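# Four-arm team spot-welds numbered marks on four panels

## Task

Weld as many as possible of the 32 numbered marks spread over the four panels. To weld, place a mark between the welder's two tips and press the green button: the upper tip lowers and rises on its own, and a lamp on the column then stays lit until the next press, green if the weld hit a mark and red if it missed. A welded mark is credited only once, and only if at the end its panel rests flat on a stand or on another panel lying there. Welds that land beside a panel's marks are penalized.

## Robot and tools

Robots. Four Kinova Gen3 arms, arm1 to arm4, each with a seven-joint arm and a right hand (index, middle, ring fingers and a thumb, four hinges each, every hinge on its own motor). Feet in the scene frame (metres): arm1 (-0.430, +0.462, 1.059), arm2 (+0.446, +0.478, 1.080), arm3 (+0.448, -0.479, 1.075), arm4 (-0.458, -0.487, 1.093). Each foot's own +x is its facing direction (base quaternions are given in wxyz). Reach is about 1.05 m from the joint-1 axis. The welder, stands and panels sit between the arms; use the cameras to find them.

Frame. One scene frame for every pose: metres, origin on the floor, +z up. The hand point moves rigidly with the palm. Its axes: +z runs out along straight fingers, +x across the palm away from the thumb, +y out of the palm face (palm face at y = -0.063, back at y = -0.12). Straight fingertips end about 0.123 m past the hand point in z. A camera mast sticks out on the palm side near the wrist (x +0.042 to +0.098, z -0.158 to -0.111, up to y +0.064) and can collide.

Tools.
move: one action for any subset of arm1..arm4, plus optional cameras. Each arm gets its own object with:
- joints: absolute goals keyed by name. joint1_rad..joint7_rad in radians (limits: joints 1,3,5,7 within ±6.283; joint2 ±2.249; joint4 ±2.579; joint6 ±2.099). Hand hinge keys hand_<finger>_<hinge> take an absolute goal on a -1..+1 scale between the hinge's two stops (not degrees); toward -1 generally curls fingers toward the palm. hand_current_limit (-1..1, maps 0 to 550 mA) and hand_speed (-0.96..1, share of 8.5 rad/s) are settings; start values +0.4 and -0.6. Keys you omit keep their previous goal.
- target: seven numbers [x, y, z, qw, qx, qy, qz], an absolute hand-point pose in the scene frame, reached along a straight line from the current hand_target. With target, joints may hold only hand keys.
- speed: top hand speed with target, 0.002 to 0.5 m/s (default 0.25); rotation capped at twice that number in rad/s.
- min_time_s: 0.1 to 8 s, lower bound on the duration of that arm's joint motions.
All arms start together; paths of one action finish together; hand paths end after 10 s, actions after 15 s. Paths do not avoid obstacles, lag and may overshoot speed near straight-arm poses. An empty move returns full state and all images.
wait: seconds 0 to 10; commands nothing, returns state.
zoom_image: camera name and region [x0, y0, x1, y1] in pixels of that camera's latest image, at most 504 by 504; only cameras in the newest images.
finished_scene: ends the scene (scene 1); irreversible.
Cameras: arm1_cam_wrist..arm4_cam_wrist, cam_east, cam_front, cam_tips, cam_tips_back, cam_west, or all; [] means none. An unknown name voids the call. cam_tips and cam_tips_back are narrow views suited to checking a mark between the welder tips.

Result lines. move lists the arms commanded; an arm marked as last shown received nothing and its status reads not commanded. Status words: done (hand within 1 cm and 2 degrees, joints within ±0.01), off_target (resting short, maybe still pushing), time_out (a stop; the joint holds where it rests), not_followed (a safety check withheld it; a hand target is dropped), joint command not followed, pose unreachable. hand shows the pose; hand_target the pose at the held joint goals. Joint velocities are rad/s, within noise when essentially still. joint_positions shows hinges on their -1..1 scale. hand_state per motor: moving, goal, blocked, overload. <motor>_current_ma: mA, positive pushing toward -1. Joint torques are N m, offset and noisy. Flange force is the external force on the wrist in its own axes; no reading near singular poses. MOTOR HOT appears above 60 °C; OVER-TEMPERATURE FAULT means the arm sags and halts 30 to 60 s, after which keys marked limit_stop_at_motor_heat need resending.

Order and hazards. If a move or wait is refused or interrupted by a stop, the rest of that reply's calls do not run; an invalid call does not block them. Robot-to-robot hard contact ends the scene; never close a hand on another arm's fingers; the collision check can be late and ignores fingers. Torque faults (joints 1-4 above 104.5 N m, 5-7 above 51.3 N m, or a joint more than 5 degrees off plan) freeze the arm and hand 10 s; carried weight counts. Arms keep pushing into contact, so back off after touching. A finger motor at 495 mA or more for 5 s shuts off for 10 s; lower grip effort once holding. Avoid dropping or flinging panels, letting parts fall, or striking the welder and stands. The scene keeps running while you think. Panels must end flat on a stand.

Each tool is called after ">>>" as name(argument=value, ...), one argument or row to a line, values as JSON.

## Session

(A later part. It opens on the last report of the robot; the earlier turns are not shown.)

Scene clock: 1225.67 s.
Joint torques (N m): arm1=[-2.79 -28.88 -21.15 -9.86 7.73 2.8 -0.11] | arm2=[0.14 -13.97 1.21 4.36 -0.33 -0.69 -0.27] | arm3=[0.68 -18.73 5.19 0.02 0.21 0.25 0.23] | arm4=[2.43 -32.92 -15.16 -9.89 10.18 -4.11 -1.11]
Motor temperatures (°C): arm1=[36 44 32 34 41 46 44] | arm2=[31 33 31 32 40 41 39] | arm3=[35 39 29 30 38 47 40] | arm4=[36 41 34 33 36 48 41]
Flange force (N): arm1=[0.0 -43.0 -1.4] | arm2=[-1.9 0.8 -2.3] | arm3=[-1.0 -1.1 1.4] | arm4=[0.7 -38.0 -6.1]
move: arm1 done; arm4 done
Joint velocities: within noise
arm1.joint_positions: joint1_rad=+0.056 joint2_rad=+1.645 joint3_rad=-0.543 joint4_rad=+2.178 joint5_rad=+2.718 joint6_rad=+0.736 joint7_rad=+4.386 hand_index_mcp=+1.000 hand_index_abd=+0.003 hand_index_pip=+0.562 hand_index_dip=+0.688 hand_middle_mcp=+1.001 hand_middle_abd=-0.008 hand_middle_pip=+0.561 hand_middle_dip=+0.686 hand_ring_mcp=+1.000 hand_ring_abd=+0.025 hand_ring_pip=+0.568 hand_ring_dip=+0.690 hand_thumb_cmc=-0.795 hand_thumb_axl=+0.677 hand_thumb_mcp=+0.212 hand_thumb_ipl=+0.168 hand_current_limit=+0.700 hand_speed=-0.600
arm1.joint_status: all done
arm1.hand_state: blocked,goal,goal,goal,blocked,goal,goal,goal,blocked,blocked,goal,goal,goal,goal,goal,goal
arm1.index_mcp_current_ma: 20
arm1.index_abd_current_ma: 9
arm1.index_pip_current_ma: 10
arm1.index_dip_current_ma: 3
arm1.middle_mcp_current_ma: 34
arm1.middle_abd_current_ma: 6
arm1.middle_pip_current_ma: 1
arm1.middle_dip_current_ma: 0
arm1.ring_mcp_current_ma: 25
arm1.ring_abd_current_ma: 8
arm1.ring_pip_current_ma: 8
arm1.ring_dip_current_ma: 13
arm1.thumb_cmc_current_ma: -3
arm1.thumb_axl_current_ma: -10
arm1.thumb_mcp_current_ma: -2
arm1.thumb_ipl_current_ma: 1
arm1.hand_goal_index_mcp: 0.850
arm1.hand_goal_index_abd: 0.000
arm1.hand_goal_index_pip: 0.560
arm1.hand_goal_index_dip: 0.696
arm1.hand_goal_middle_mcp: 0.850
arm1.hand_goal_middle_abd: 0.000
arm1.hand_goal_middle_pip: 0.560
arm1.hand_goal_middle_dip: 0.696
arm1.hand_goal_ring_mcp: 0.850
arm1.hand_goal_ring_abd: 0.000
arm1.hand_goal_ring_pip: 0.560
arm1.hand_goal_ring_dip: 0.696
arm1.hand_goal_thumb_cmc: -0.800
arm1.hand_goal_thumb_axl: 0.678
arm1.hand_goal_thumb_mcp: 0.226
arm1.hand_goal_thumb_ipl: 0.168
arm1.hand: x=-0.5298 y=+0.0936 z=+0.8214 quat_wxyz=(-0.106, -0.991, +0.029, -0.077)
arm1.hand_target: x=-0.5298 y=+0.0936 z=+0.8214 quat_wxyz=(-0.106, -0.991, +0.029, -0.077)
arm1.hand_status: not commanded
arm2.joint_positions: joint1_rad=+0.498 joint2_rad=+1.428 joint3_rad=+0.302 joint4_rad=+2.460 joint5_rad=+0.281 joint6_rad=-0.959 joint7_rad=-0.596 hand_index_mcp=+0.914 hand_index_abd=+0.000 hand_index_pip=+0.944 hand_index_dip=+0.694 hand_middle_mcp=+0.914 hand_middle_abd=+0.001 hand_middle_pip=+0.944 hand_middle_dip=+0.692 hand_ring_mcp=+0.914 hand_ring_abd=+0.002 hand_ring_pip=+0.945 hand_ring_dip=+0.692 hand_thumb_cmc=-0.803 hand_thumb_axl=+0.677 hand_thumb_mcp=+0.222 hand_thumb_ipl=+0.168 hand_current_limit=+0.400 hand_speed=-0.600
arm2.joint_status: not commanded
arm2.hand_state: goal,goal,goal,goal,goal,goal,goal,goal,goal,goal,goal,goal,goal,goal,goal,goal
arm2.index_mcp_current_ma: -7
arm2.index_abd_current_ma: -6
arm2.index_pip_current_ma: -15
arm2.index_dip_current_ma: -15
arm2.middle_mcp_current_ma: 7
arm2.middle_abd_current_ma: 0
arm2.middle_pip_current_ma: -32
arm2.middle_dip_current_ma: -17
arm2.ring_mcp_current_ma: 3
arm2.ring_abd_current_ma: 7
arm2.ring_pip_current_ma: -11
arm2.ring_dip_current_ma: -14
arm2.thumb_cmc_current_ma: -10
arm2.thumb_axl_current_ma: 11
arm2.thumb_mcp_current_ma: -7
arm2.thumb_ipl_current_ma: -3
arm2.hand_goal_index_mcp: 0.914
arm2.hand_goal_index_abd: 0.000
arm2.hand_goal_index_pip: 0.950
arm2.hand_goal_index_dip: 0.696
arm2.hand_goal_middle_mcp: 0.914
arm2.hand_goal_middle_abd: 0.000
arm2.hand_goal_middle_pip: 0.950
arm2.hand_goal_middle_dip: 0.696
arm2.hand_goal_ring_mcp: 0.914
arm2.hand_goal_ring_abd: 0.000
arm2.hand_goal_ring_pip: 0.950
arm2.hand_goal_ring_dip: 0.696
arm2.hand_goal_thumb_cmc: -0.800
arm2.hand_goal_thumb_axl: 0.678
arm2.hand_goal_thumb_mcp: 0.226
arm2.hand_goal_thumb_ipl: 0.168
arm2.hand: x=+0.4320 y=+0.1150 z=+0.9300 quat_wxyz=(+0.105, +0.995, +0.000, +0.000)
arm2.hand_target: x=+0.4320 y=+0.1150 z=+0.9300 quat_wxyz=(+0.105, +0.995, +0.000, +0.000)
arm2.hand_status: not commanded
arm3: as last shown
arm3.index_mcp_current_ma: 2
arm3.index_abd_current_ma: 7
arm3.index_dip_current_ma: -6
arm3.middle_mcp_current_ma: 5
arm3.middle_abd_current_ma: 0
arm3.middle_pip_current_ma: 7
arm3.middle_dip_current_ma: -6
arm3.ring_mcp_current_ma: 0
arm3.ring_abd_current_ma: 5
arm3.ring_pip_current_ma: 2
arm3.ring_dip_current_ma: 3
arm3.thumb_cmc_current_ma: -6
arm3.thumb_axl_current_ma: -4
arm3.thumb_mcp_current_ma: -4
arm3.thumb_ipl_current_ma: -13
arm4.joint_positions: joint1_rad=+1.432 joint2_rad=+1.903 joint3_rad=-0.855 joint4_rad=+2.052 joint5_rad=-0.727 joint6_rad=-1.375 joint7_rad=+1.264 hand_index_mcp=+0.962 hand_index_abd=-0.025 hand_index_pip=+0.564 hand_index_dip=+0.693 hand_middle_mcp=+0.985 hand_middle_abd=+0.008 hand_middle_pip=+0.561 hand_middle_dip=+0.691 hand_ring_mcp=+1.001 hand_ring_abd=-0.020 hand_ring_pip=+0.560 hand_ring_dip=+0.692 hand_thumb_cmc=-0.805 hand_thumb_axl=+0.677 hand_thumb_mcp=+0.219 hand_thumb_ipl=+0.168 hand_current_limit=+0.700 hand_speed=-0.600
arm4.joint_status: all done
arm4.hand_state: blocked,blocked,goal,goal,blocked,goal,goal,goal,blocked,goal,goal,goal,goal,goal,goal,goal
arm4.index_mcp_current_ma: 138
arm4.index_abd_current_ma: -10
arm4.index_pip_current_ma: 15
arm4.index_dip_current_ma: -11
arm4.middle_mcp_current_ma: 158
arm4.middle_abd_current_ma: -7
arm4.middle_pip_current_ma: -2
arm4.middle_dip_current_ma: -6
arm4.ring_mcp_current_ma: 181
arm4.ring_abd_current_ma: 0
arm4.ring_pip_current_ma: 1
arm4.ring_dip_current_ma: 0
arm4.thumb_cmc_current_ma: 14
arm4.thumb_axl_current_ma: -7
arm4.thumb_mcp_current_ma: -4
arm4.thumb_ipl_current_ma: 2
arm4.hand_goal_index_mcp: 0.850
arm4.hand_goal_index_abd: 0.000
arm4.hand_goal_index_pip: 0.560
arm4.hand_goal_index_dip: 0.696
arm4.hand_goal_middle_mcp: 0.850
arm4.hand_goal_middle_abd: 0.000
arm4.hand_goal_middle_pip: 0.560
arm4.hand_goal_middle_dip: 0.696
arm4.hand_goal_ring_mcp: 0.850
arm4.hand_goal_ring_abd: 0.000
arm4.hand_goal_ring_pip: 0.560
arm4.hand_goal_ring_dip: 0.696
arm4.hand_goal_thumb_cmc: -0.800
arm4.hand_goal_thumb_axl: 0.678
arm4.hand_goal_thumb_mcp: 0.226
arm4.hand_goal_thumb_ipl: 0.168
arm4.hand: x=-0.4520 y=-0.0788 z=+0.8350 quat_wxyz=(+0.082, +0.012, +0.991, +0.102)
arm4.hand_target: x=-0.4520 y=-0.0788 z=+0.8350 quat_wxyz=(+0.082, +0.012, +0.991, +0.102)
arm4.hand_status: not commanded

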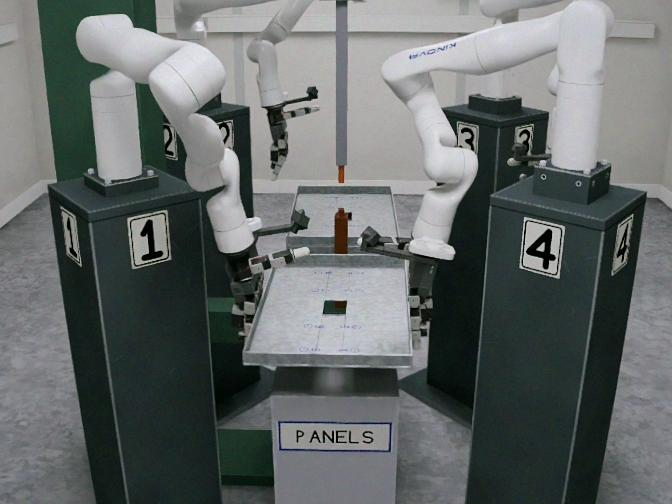

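>>> move(
  arm1={"target": [-0.5298, 0.0936, 0.7224, 0.10581, 0.99093, -0.02911, 0.07727], "speed": 0.06},
  arm4={"target": [-0.4520, -0.0788, 0.7360, 0.08163, 0.01241, 0.99127, 0.10249], "speed": 0.06},
  cameras=["cam_west", "cam_front"],
)

>>> zoom_image(
  camera="cam_west",
  region=[220, 270, 440, 435],
)

>>> zoom_image(
  camera="cam_front",
  region=[220, 310, 320, 410],
)

Scene clock: 1228.67 s.
Joint torques (N m): arm1=[-2.62 -28.57 -20.63 -6.24 6.45 1.97 -0.03] | arm2=[0.09 -13.94 1.34 4.24 -0.3 -0.6 -0.25] | arm3=[0.73 -18.56 5.16 -0.01 0.22 0.24 0.24] | arm4=[1.93 -32.77 -14.4 -7.71 8.58 -3.24 -0.93]
Motor temperatures (°C): arm1=[36 44 32 34 41 46 44] | arm2=[31 33 31 32 40 41 39] | arm3=[35 39 29 30 38 47 40] | arm4=[36 41 34 33 37 48 41]
Flange force (N): arm1=[0.1 -37.8 -2.4] | arm2=[-1.9 0.1 -2.6] | arm3=[-1.1 -1.1 1.0] | arm4=[0.2 -33.0 -5.5]
move: arm1 done; arm4 done
Joint velocities: within noise
arm1.joint_positions: joint1_rad=+0.067 joint2_rad=+1.857 joint3_rad=-0.481 joint4_rad=+1.929 joint5_rad=+2.817 joint6_rad=+0.671 joint7_rad=+4.425 hand_index_mcp=+1.000 hand_index_abd=+0.003 hand_index_pip=+0.562 hand_index_dip=+0.688 hand_middle_mcp=+1.001 hand_middle_abd=-0.008 hand_middle_pip=+0.561 hand_middle_dip=+0.686 hand_ring_mcp=+1.000 hand_ring_abd=+0.025 hand_ring_pip=+0.568 hand_ring_dip=+0.690 hand_thumb_cmc=-0.795 hand_thumb_axl=+0.677 hand_thumb_mcp=+0.212 hand_thumb_ipl=+0.168 hand_current_limit=+0.700 hand_speed=-0.600
arm1.joint_status: not commanded
arm1.hand_state: blocked,goal,goal,goal,blocked,goal,goal,goal,blocked,blocked,goal,goal,goal,goal,goal,goal
arm1.index_mcp_current_ma: 13
arm1.index_abd_current_ma: 7
arm1.index_pip_current_ma: 11
arm1.index_dip_current_ma: -1
arm1.middle_mcp_current_ma: 23
arm1.middle_abd_current_ma: 0
arm1.middle_pip_current_ma: -3
arm1.middle_dip_current_ma: 3
arm1.ring_mcp_current_ma: 19
arm1.ring_abd_current_ma: 7
arm1.ring_pip_current_ma: 16
arm1.ring_dip_current_ma: 6
arm1.thumb_cmc_current_ma: -7
arm1.thumb_axl_current_ma: 1
arm1.thumb_mcp_current_ma: -3
arm1.thumb_ipl_current_ma: 1
arm1.hand_goal_index_mcp: 0.850
arm1.hand_goal_index_abd: 0.000
arm1.hand_goal_index_pip: 0.560
arm1.hand_goal_index_dip: 0.696
arm1.hand_goal_middle_mcp: 0.850
arm1.hand_goal_middle_abd: 0.000
arm1.hand_goal_middle_pip: 0.560
arm1.hand_goal_middle_dip: 0.696
arm1.hand_goal_ring_mcp: 0.850
arm1.hand_goal_ring_abd: 0.000
arm1.hand_goal_ring_pip: 0.560
arm1.hand_goal_ring_dip: 0.696
arm1.hand_goal_thumb_cmc: -0.800
arm1.hand_goal_thumb_axl: 0.678
arm1.hand_goal_thumb_mcp: 0.226
arm1.hand_goal_thumb_ipl: 0.168
arm1.hand: x=-0.5298 y=+0.0936 z=+0.7224 quat_wxyz=(-0.106, -0.991, +0.029, -0.077)
arm1.hand_target: x=-0.5298 y=+0.0936 z=+0.7224 quat_wxyz=(-0.106, -0.991, +0.029, -0.077)
arm1.hand_status: done (0.000 m and 0.0 deg from the pose sent, 0.099 m and 0.0 deg at the start)
arm2: as last shown
arm2.index_mcp_current_ma: -5
arm2.index_abd_current_ma: -3
arm2.index_dip_current_ma: -12
arm2.middle_mcp_current_ma: 14
arm2.middle_abd_current_ma: 1
arm2.middle_pip_current_ma: -25
arm2.middle_dip_current_ma: -13
arm2.ring_mcp_current_ma: 2
arm2.ring_abd_current_ma: 8
arm2.ring_pip_current_ma: -12
arm2.thumb_cmc_current_ma: -8
arm2.thumb_axl_current_ma: 8
arm2.thumb_mcp_current_ma: -8
arm3.joint_positions: joint1_rad=-2.966 joint2_rad=+1.304 joint3_rad=+0.364 joint4_rad=+1.703 joint5_rad=+1.962 joint6_rad=-0.394 joint7_rad=+2.293 hand_index_mcp=+0.151 hand_index_abd=+0.003 hand_index_pip=-0.477 hand_index_dip=+0.009 hand_middle_mcp=+0.746 hand_middle_abd=+0.008 hand_middle_pip=+0.578 hand_middle_dip=+0.698 hand_ring_mcp=+0.153 hand_ring_abd=+0.006 hand_ring_pip=-0.470 hand_ring_dip=+0.009 hand_thumb_cmc=-0.800 hand_thumb_axl=+0.677 hand_thumb_mcp=+0.212 hand_thumb_ipl=+0.168 hand_current_limit=+0.400 hand_speed=-0.600
arm3.joint_status: not commanded
arm3.hand_state: blocked,goal,blocked,goal,goal,goal,goal,goal,blocked,goal,blocked,goal,goal,goal,goal,goal
arm3.index_mcp_current_ma: 10
arm3.index_abd_current_ma: 7
arm3.index_pip_current_ma: 7
arm3.index_dip_current_ma: -2
arm3.middle_mcp_current_ma: 4
arm3.middle_abd_current_ma: 5
arm3.middle_pip_current_ma: 6
arm3.middle_dip_current_ma: -4
arm3.ring_mcp_current_ma: 3
arm3.ring_abd_current_ma: -1
arm3.ring_pip_current_ma: 5
arm3.ring_dip_current_ma: -3
arm3.thumb_cmc_current_ma: -8
arm3.thumb_axl_current_ma: 2
arm3.thumb_mcp_current_ma: -4
arm3.thumb_ipl_current_ma: -17
arm3.hand_goal_index_mcp: 0.100
arm3.hand_goal_index_abd: 0.000
arm3.hand_goal_index_pip: -0.500
arm3.hand_goal_index_dip: 0.000
arm3.hand_goal_middle_mcp: 0.754
arm3.hand_goal_middle_abd: 0.000
arm3.hand_goal_middle_pip: 0.576
arm3.hand_goal_middle_dip: 0.696
arm3.hand_goal_ring_mcp: 0.100
arm3.hand_goal_ring_abd: 0.000
arm3.hand_goal_ring_pip: -0.500
arm3.hand_goal_ring_dip: 0.000
arm3.hand_goal_thumb_cmc: -0.800
arm3.hand_goal_thumb_axl: 0.678
arm3.hand_goal_thumb_mcp: 0.226
arm3.hand_goal_thumb_ipl: 0.168
arm3.hand: x=+0.0230 y=-0.5030 z=+0.8850 quat_wxyz=(+0.000, +0.000, -1.000, +0.000)
arm3.hand_target: x=+0.0230 y=-0.5030 z=+0.8850 quat_wxyz=(+0.000, +0.000, -1.000, +0.000)
arm3.hand_status: not commanded
arm4.joint_positions: joint1_rad=+1.425 joint2_rad=+2.065 joint3_rad=-0.754 joint4_rad=+1.795 joint5_rad=-0.597 joint6_rad=-1.228 joint7_rad=+1.305 hand_index_mcp=+0.960 hand_index_abd=-0.015 hand_index_pip=+0.564 hand_index_dip=+0.693 hand_middle_mcp=+0.983 hand_middle_abd=+0.008 hand_middle_pip=+0.561 hand_middle_dip=+0.691 hand_ring_mcp=+1.001 hand_ring_abd=-0.020 hand_ring_pip=+0.560 hand_ring_dip=+0.692 hand_thumb_cmc=-0.805 hand_thumb_axl=+0.677 hand_thumb_mcp=+0.219 hand_thumb_ipl=+0.168 hand_current_limit=+0.700 hand_speed=-0.600
arm4.joint_status: not commanded
arm4.hand_state: blocked,goal,goal,goal,blocked,goal,goal,goal,blocked,goal,goal,goal,goal,goal,goal,goal
arm4.index_mcp_current_ma: 114
arm4.index_abd_current_ma: 0
arm4.index_pip_current_ma: 13
arm4.index_dip_current_ma: 1
arm4.middle_mcp_current_ma: 152
arm4.middle_abd_current_ma: -8
arm4.middle_pip_current_ma: 3
arm4.middle_dip_current_ma: -13
arm4.ring_mcp_current_ma: 185
arm4.ring_abd_current_ma: 0
arm4.ring_pip_current_ma: -3
arm4.ring_dip_current_ma: 3
arm4.thumb_cmc_current_ma: 8
arm4.thumb_axl_current_ma: 1
arm4.thumb_mcp_current_ma: 1
arm4.thumb_ipl_current_ma: -6
arm4.hand_goal_index_mcp: 0.850
arm4.hand_goal_index_abd: 0.000
arm4.hand_goal_index_pip: 0.560
arm4.hand_goal_index_dip: 0.696
arm4.hand_goal_middle_mcp: 0.850
arm4.hand_goal_middle_abd: 0.000
arm4.hand_goal_middle_pip: 0.560
arm4.hand_goal_middle_dip: 0.696
arm4.hand_goal_ring_mcp: 0.850
arm4.hand_goal_ring_abd: 0.000
arm4.hand_goal_ring_pip: 0.560
arm4.hand_goal_ring_dip: 0.696
arm4.hand_goal_thumb_cmc: -0.800
arm4.hand_goal_thumb_axl: 0.678
arm4.hand_goal_thumb_mcp: 0.226
arm4.hand_goal_thumb_ipl: 0.168
arm4.hand: x=-0.4520 y=-0.0788 z=+0.7360 quat_wxyz=(+0.082, +0.012, +0.991, +0.102)
arm4.hand_target: x=-0.4520 y=-0.0788 z=+0.7360 quat_wxyz=(+0.082, +0.012, +0.991, +0.102)
arm4.hand_status: done (0.000 m and 0.0 deg from the pose sent, 0.099 m and 0.0 deg at the start)
pictures: cam_front, cam_west

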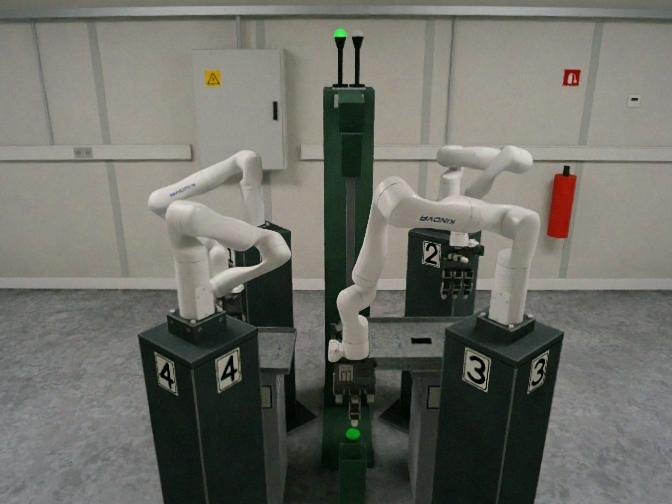

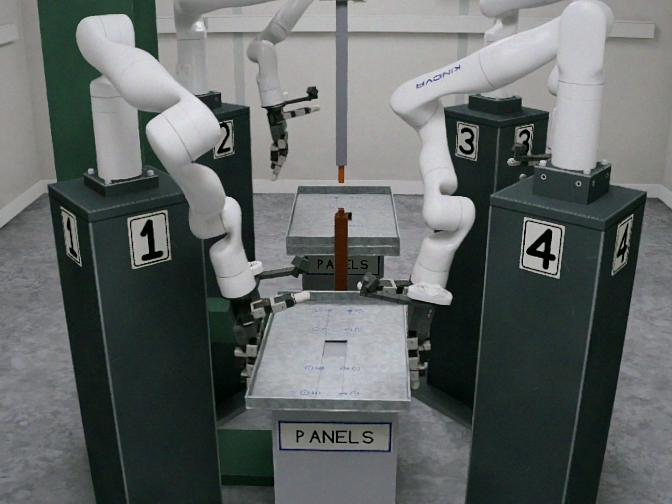

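Scaled by 2.291.

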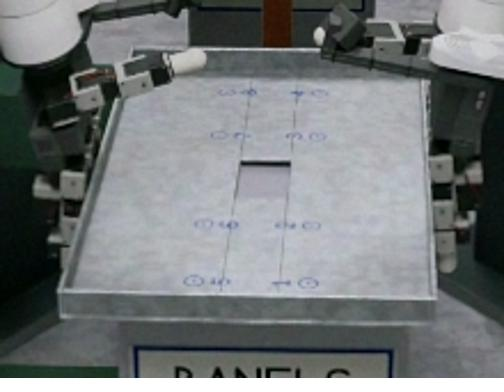

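Scaled by 5.040.

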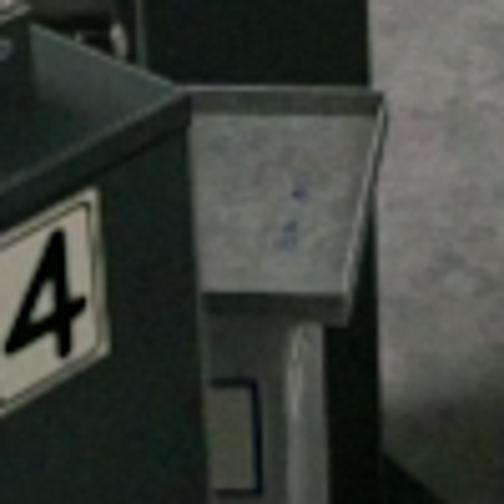

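>>> move(
  arm1={"target": [-0.5298, 0.0936, 0.7124, 0.10581, 0.99093, -0.02911, 0.07727], "speed": 0.03},
  arm4={"target": [-0.4520, -0.0788, 0.7260, 0.08163, 0.01241, 0.99127, 0.10249], "speed": 0.03},
  cameras=["cam_west", "cam_front"],
)

>>> zoom_image(
  camera="cam_west",
  region=[220, 270, 440, 435],
)

>>> zoom_image(
  camera="cam_front",
  region=[220, 310, 320, 410],
)

Scene clock: 1231.57 s.
Joint torques (N m): arm1=[-2.56 -26.59 -18.91 -11.63 5.84 3.26 -0.25] | arm2=[0.15 -14.01 1.29 4.27 -0.33 -0.65 -0.21] | arm3=[0.66 -18.54 5.17 -0.01 0.11 0.28 0.24] | arm4=[2.12 -32.79 -13.38 -13.15 9.74 -2.88 -0.77]
Motor temperatures (°C): arm1=[35 44 32 34 41 46 44] | arm2=[31 33 31 32 40 41 39] | arm3=[35 39 29 30 38 47 40] | arm4=[36 41 34 33 37 48 41]
Flange force (N): arm1=[3.3 -38.8 -21.7] | arm2=[-1.8 0.4 -2.4] | arm3=[-0.8 -1.0 0.8] | arm4=[-2.8 -37.2 -25.4]
move: arm1 done; arm4 done
Joint velocities: within noise
arm1.joint_positions: joint1_rad=+0.068 joint2_rad=+1.877 joint3_rad=-0.477 joint4_rad=+1.901 joint5_rad=+2.825 joint6_rad=+0.661 joint7_rad=+4.429 hand_index_mcp=+0.995 hand_index_abd=+0.003 hand_index_pip=+0.562 hand_index_dip=+0.688 hand_middle_mcp=+1.001 hand_middle_abd=+0.001 hand_middle_pip=+0.561 hand_middle_dip=+0.686 hand_ring_mcp=+1.001 hand_ring_abd=+0.025 hand_ring_pip=+0.568 hand_ring_dip=+0.690 hand_thumb_cmc=-0.795 hand_thumb_axl=+0.677 hand_thumb_mcp=+0.212 hand_thumb_ipl=+0.168 hand_current_limit=+0.700 hand_speed=-0.600
arm1.joint_status: not commanded
arm1.hand_state: blocked,goal,goal,goal,blocked,goal,goal,goal,blocked,blocked,goal,goal,goal,goal,goal,goal
arm1.index_mcp_current_ma: 14
arm1.index_abd_current_ma: 8
arm1.index_pip_current_ma: 7
arm1.index_dip_current_ma: 3
arm1.middle_mcp_current_ma: 27
arm1.middle_abd_current_ma: 1
arm1.middle_pip_current_ma: 3
arm1.middle_dip_current_ma: 3
arm1.ring_mcp_current_ma: 40
arm1.ring_abd_current_ma: 12
arm1.ring_pip_current_ma: 12
arm1.ring_dip_current_ma: 2
arm1.thumb_cmc_current_ma: 2
arm1.thumb_axl_current_ma: -8
arm1.thumb_mcp_current_ma: -1
arm1.thumb_ipl_current_ma: -2
arm1.hand_goal_index_mcp: 0.850
arm1.hand_goal_index_abd: 0.000
arm1.hand_goal_index_pip: 0.560
arm1.hand_goal_index_dip: 0.696
arm1.hand_goal_middle_mcp: 0.850
arm1.hand_goal_middle_abd: 0.000
arm1.hand_goal_middle_pip: 0.560
arm1.hand_goal_middle_dip: 0.696
arm1.hand_goal_ring_mcp: 0.850
arm1.hand_goal_ring_abd: 0.000
arm1.hand_goal_ring_pip: 0.560
arm1.hand_goal_ring_dip: 0.696
arm1.hand_goal_thumb_cmc: -0.800
arm1.hand_goal_thumb_axl: 0.678
arm1.hand_goal_thumb_mcp: 0.226
arm1.hand_goal_thumb_ipl: 0.168
arm1.hand: x=-0.5298 y=+0.0936 z=+0.7124 quat_wxyz=(-0.106, -0.991, +0.029, -0.077)
arm1.hand_target: x=-0.5298 y=+0.0936 z=+0.7124 quat_wxyz=(-0.106, -0.991, +0.029, -0.077)
arm1.hand_status: done (0.000 m and 0.0 deg from the pose sent, 0.010 m and 0.0 deg at the start)
arm2, arm3: as last shown
arm2.index_mcp_current_ma: -1
arm2.index_pip_current_ma: -14
arm2.index_dip_current_ma: -7
arm2.middle_mcp_current_ma: 6
arm2.middle_pip_current_ma: -28
arm2.middle_dip_current_ma: -17
arm2.ring_mcp_current_ma: 3
arm2.ring_abd_current_ma: 12
arm2.ring_dip_current_ma: -11
arm2.thumb_cmc_current_ma: -7
arm2.thumb_mcp_current_ma: -9
arm2.thumb_ipl_current_ma: -2
arm3.index_mcp_current_ma: 7
arm3.index_abd_current_ma: 8
arm3.index_pip_current_ma: 4
arm3.index_dip_current_ma: -8
arm3.middle_mcp_current_ma: 1
arm3.middle_abd_current_ma: 2
arm3.middle_pip_current_ma: 7
arm3.middle_dip_current_ma: -5
arm3.ring_mcp_current_ma: 2
arm3.ring_abd_current_ma: 5
arm3.ring_pip_current_ma: 10
arm3.ring_dip_current_ma: -2
arm3.thumb_cmc_current_ma: -5
arm3.thumb_axl_current_ma: -1
arm3.thumb_mcp_current_ma: -2
arm3.thumb_ipl_current_ma: -11
arm4.joint_positions: joint1_rad=+1.423 joint2_rad=+2.081 joint3_rad=-0.747 joint4_rad=+1.766 joint5_rad=-0.587 joint6_rad=-1.212 joint7_rad=+1.309 hand_index_mcp=+0.961 hand_index_abd=-0.014 hand_index_pip=+0.564 hand_index_dip=+0.693 hand_middle_mcp=+0.985 hand_middle_abd=-0.013 hand_middle_pip=+0.561 hand_middle_dip=+0.691 hand_ring_mcp=+1.001 hand_ring_abd=-0.024 hand_ring_pip=+0.560 hand_ring_dip=+0.692 hand_thumb_cmc=-0.805 hand_thumb_axl=+0.677 hand_thumb_mcp=+0.219 hand_thumb_ipl=+0.168 hand_current_limit=+0.700 hand_speed=-0.600
arm4.joint_status: not commanded
arm4.hand_state: blocked,goal,goal,goal,blocked,goal,goal,goal,blocked,blocked,goal,goal,goal,goal,goal,goal
arm4.index_mcp_current_ma: 131
arm4.index_abd_current_ma: 4
arm4.index_pip_current_ma: 13
arm4.index_dip_current_ma: 14
arm4.middle_mcp_current_ma: 174
arm4.middle_abd_current_ma: -18
arm4.middle_pip_current_ma: -5
arm4.middle_dip_current_ma: 4
arm4.ring_mcp_current_ma: 171
arm4.ring_abd_current_ma: 11
arm4.ring_pip_current_ma: 3
arm4.ring_dip_current_ma: 2
arm4.thumb_cmc_current_ma: 12
arm4.thumb_axl_current_ma: 7
arm4.thumb_mcp_current_ma: 15
arm4.thumb_ipl_current_ma: -2
arm4.hand_goal_index_mcp: 0.850
arm4.hand_goal_index_abd: 0.000
arm4.hand_goal_index_pip: 0.560
arm4.hand_goal_index_dip: 0.696
arm4.hand_goal_middle_mcp: 0.850
arm4.hand_goal_middle_abd: 0.000
arm4.hand_goal_middle_pip: 0.560
arm4.hand_goal_middle_dip: 0.696
arm4.hand_goal_ring_mcp: 0.850
arm4.hand_goal_ring_abd: 0.000
arm4.hand_goal_ring_pip: 0.560
arm4.hand_goal_ring_dip: 0.696
arm4.hand_goal_thumb_cmc: -0.800
arm4.hand_goal_thumb_axl: 0.678
arm4.hand_goal_thumb_mcp: 0.226
arm4.hand_goal_thumb_ipl: 0.168
arm4.hand: x=-0.4520 y=-0.0788 z=+0.7260 quat_wxyz=(+0.082, +0.012, +0.991, +0.103)
arm4.hand_target: x=-0.4520 y=-0.0788 z=+0.7260 quat_wxyz=(+0.082, +0.012, +0.991, +0.103)
arm4.hand_status: done (0.000 m and 0.0 deg from the pose sent, 0.010 m and 0.0 deg at the start)
pictures: cam_front, cam_west

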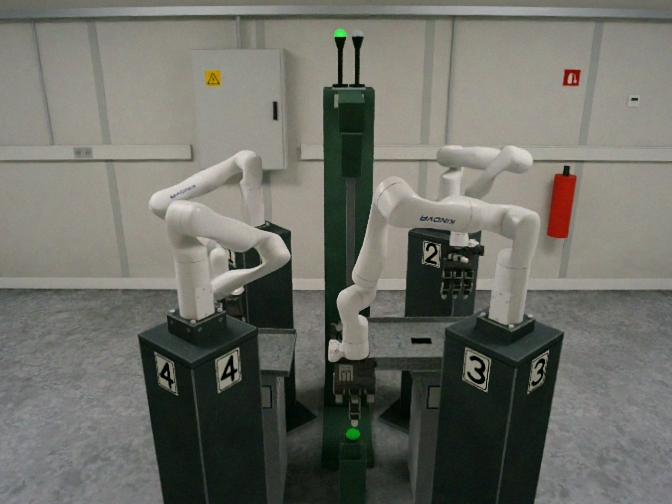

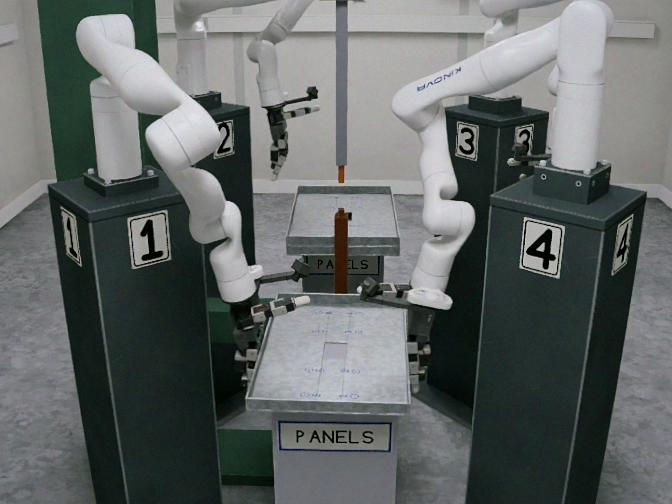

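Scaled by 2.291.

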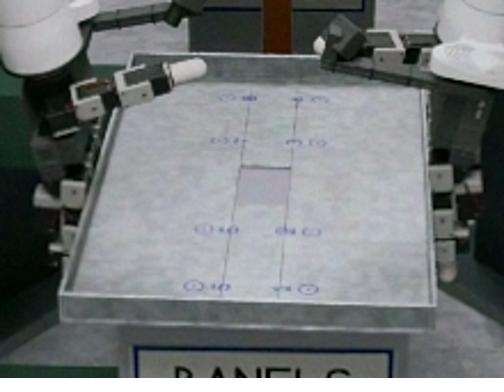

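Scaled by 5.040.

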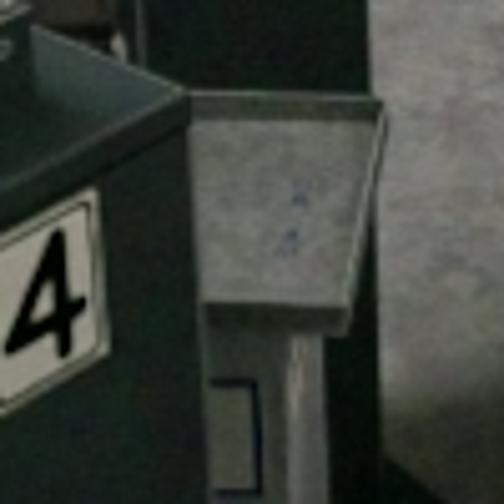

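>>> move(
  arm1={"target": [-0.5290, 0.1136, 0.7124, 0.10581, 0.99093, -0.02911, 0.07727], "speed": 0.03, "joints": {"hand_index_mcp": 0.96, "hand_middle_mcp": 0.96, "hand_ring_mcp": 0.96}},
  arm4={"target": [-0.4528, -0.0988, 0.7260, 0.08163, 0.01241, 0.99127, 0.10249], "speed": 0.03, "joints": {"hand_index_mcp": 0.96, "hand_middle_mcp": 0.96, "hand_ring_mcp": 0.96}},
  cameras=["cam_west", "cam_front"],
)

>>> zoom_image(
  camera="cam_west",
  region=[220, 270, 440, 435],
)

>>> zoom_image(
  camera="cam_front",
  region=[220, 310, 320, 410],
)

Scene clock: 1233.53 s.
Joint torques (N m): arm1=[-0.71 -15.37 -5.12 3.79 0.47 -0.25 0.05] | arm2=[0.13 -13.97 1.29 4.4 -0.26 -0.66 -0.35] | arm3=[0.65 -18.61 5.15 0.05 0.21 0.28 0.21] | arm4=[0.15 -13.22 -4.45 4.05 0.14 -0.67 0.04]
Motor temperatures (°C): arm1=[35 44 32 34 41 46 44] | arm2=[31 33 31 32 40 41 39] | arm3=[35 39 29 30 38 47 40] | arm4=[36 41 34 33 37 48 41]
Flange force (N): arm1=[1.3 -7.8 0.0] | arm2=[-1.8 0.5 -2.2] | arm3=[-0.9 -1.0 1.2] | arm4=[-0.1 -2.9 -0.6]
move: arm1 done; arm4 done
Joint velocities: within noise
arm1.joint_positions: joint1_rad=+0.111 joint2_rad=+1.897 joint3_rad=-0.458 joint4_rad=+1.936 joint5_rad=+2.870 joint6_rad=+0.697 joint7_rad=+4.429 hand_index_mcp=+0.963 hand_index_abd=+0.003 hand_index_pip=+0.562 hand_index_dip=+0.688 hand_middle_mcp=+0.961 hand_middle_abd=+0.002 hand_middle_pip=+0.561 hand_middle_dip=+0.686 hand_ring_mcp=+0.962 hand_ring_abd=+0.025 hand_ring_pip=+0.568 hand_ring_dip=+0.690 hand_thumb_cmc=-0.795 hand_thumb_axl=+0.677 hand_thumb_mcp=+0.212 hand_thumb_ipl=+0.168 hand_current_limit=+0.700 hand_speed=-0.600
arm1.joint_status: all done
arm1.hand_state: goal,goal,goal,goal,goal,goal,goal,goal,goal,blocked,goal,goal,goal,goal,goal,goal
arm1.index_mcp_current_ma: -8
arm1.index_abd_current_ma: 6
arm1.index_pip_current_ma: 14
arm1.index_dip_current_ma: 2
arm1.middle_mcp_current_ma: 2
arm1.middle_abd_current_ma: 0
arm1.middle_pip_current_ma: 1
arm1.middle_dip_current_ma: 3
arm1.ring_mcp_current_ma: 3
arm1.ring_abd_current_ma: 2
arm1.ring_pip_current_ma: 13
arm1.ring_dip_current_ma: 14
arm1.thumb_cmc_current_ma: -2
arm1.thumb_axl_current_ma: -5
arm1.thumb_mcp_current_ma: -3
arm1.thumb_ipl_current_ma: -3
arm1.hand_goal_index_mcp: 0.960
arm1.hand_goal_index_abd: 0.000
arm1.hand_goal_index_pip: 0.560
arm1.hand_goal_index_dip: 0.696
arm1.hand_goal_middle_mcp: 0.960
arm1.hand_goal_middle_abd: 0.000
arm1.hand_goal_middle_pip: 0.560
arm1.hand_goal_middle_dip: 0.696
arm1.hand_goal_ring_mcp: 0.960
arm1.hand_goal_ring_abd: 0.000
arm1.hand_goal_ring_pip: 0.560
arm1.hand_goal_ring_dip: 0.696
arm1.hand_goal_thumb_cmc: -0.800
arm1.hand_goal_thumb_axl: 0.678
arm1.hand_goal_thumb_mcp: 0.226
arm1.hand_goal_thumb_ipl: 0.168
arm1.hand: x=-0.5290 y=+0.1136 z=+0.7124 quat_wxyz=(-0.106, -0.991, +0.029, -0.077)
arm1.hand_target: x=-0.5290 y=+0.1136 z=+0.7124 quat_wxyz=(-0.106, -0.991, +0.029, -0.077)
arm1.hand_status: done (0.000 m and 0.0 deg from the pose sent, 0.020 m and 0.0 deg at the start)
arm2, arm3: as last shown
arm2.index_mcp_current_ma: -3
arm2.index_abd_current_ma: -7
arm2.index_pip_current_ma: -15
arm2.index_dip_current_ma: -10
arm2.middle_mcp_current_ma: 12
arm2.middle_abd_current_ma: 2
arm2.middle_pip_current_ma: -27
arm2.middle_dip_current_ma: -14
arm2.ring_mcp_current_ma: 5
arm2.ring_abd_current_ma: 10
arm2.ring_pip_current_ma: -10
arm2.ring_dip_current_ma: -21
arm2.thumb_cmc_current_ma: -3
arm2.thumb_mcp_current_ma: -14
arm2.thumb_ipl_current_ma: 1
arm3.index_mcp_current_ma: 2
arm3.index_abd_current_ma: -2
arm3.index_pip_current_ma: 12
arm3.middle_mcp_current_ma: 7
arm3.middle_abd_current_ma: 1
arm3.middle_pip_current_ma: 10
arm3.middle_dip_current_ma: -4
arm3.ring_mcp_current_ma: 0
arm3.ring_abd_current_ma: 10
arm3.ring_pip_current_ma: 4
arm3.ring_dip_current_ma: 0
arm3.thumb_cmc_current_ma: -4
arm3.thumb_axl_current_ma: 0
arm3.thumb_mcp_current_ma: -3
arm3.thumb_ipl_current_ma: -15
arm4.joint_positions: joint1_rad=+1.435 joint2_rad=+2.103 joint3_rad=-0.725 joint4_rad=+1.805 joint5_rad=-0.549 joint6_rad=-1.247 joint7_rad=+1.273 hand_index_mcp=+0.961 hand_index_abd=-0.014 hand_index_pip=+0.564 hand_index_dip=+0.693 hand_middle_mcp=+0.962 hand_middle_abd=-0.012 hand_middle_pip=+0.561 hand_middle_dip=+0.691 hand_ring_mcp=+0.961 hand_ring_abd=-0.006 hand_ring_pip=+0.560 hand_ring_dip=+0.692 hand_thumb_cmc=-0.805 hand_thumb_axl=+0.677 hand_thumb_mcp=+0.219 hand_thumb_ipl=+0.168 hand_current_limit=+0.700 hand_speed=-0.600
arm4.joint_status: all done
arm4.hand_state: goal,goal,goal,goal,goal,goal,goal,goal,goal,goal,goal,goal,goal,goal,goal,goal
arm4.index_mcp_current_ma: 9
arm4.index_abd_current_ma: -19
arm4.index_pip_current_ma: -3
arm4.index_dip_current_ma: 2
arm4.middle_mcp_current_ma: -5
arm4.middle_abd_current_ma: 2
arm4.middle_pip_current_ma: -2
arm4.middle_dip_current_ma: -16
arm4.ring_mcp_current_ma: 4
arm4.ring_abd_current_ma: 10
arm4.ring_pip_current_ma: -12
arm4.ring_dip_current_ma: -7
arm4.thumb_cmc_current_ma: 16
arm4.thumb_axl_current_ma: 1
arm4.thumb_mcp_current_ma: 11
arm4.thumb_ipl_current_ma: 9
arm4.hand_goal_index_mcp: 0.960
arm4.hand_goal_index_abd: 0.000
arm4.hand_goal_index_pip: 0.560
arm4.hand_goal_index_dip: 0.696
arm4.hand_goal_middle_mcp: 0.960
arm4.hand_goal_middle_abd: 0.000
arm4.hand_goal_middle_pip: 0.560
arm4.hand_goal_middle_dip: 0.696
arm4.hand_goal_ring_mcp: 0.960
arm4.hand_goal_ring_abd: 0.000
arm4.hand_goal_ring_pip: 0.560
arm4.hand_goal_ring_dip: 0.696
arm4.hand_goal_thumb_cmc: -0.800
arm4.hand_goal_thumb_axl: 0.678
arm4.hand_goal_thumb_mcp: 0.226
arm4.hand_goal_thumb_ipl: 0.168
arm4.hand: x=-0.4528 y=-0.0988 z=+0.7260 quat_wxyz=(+0.082, +0.012, +0.991, +0.102)
arm4.hand_target: x=-0.4528 y=-0.0988 z=+0.7260 quat_wxyz=(+0.082, +0.012, +0.991, +0.102)
arm4.hand_status: done (0.000 m and 0.0 deg from the pose sent, 0.020 m and 0.0 deg at the start)
pictures: cam_front, cam_west

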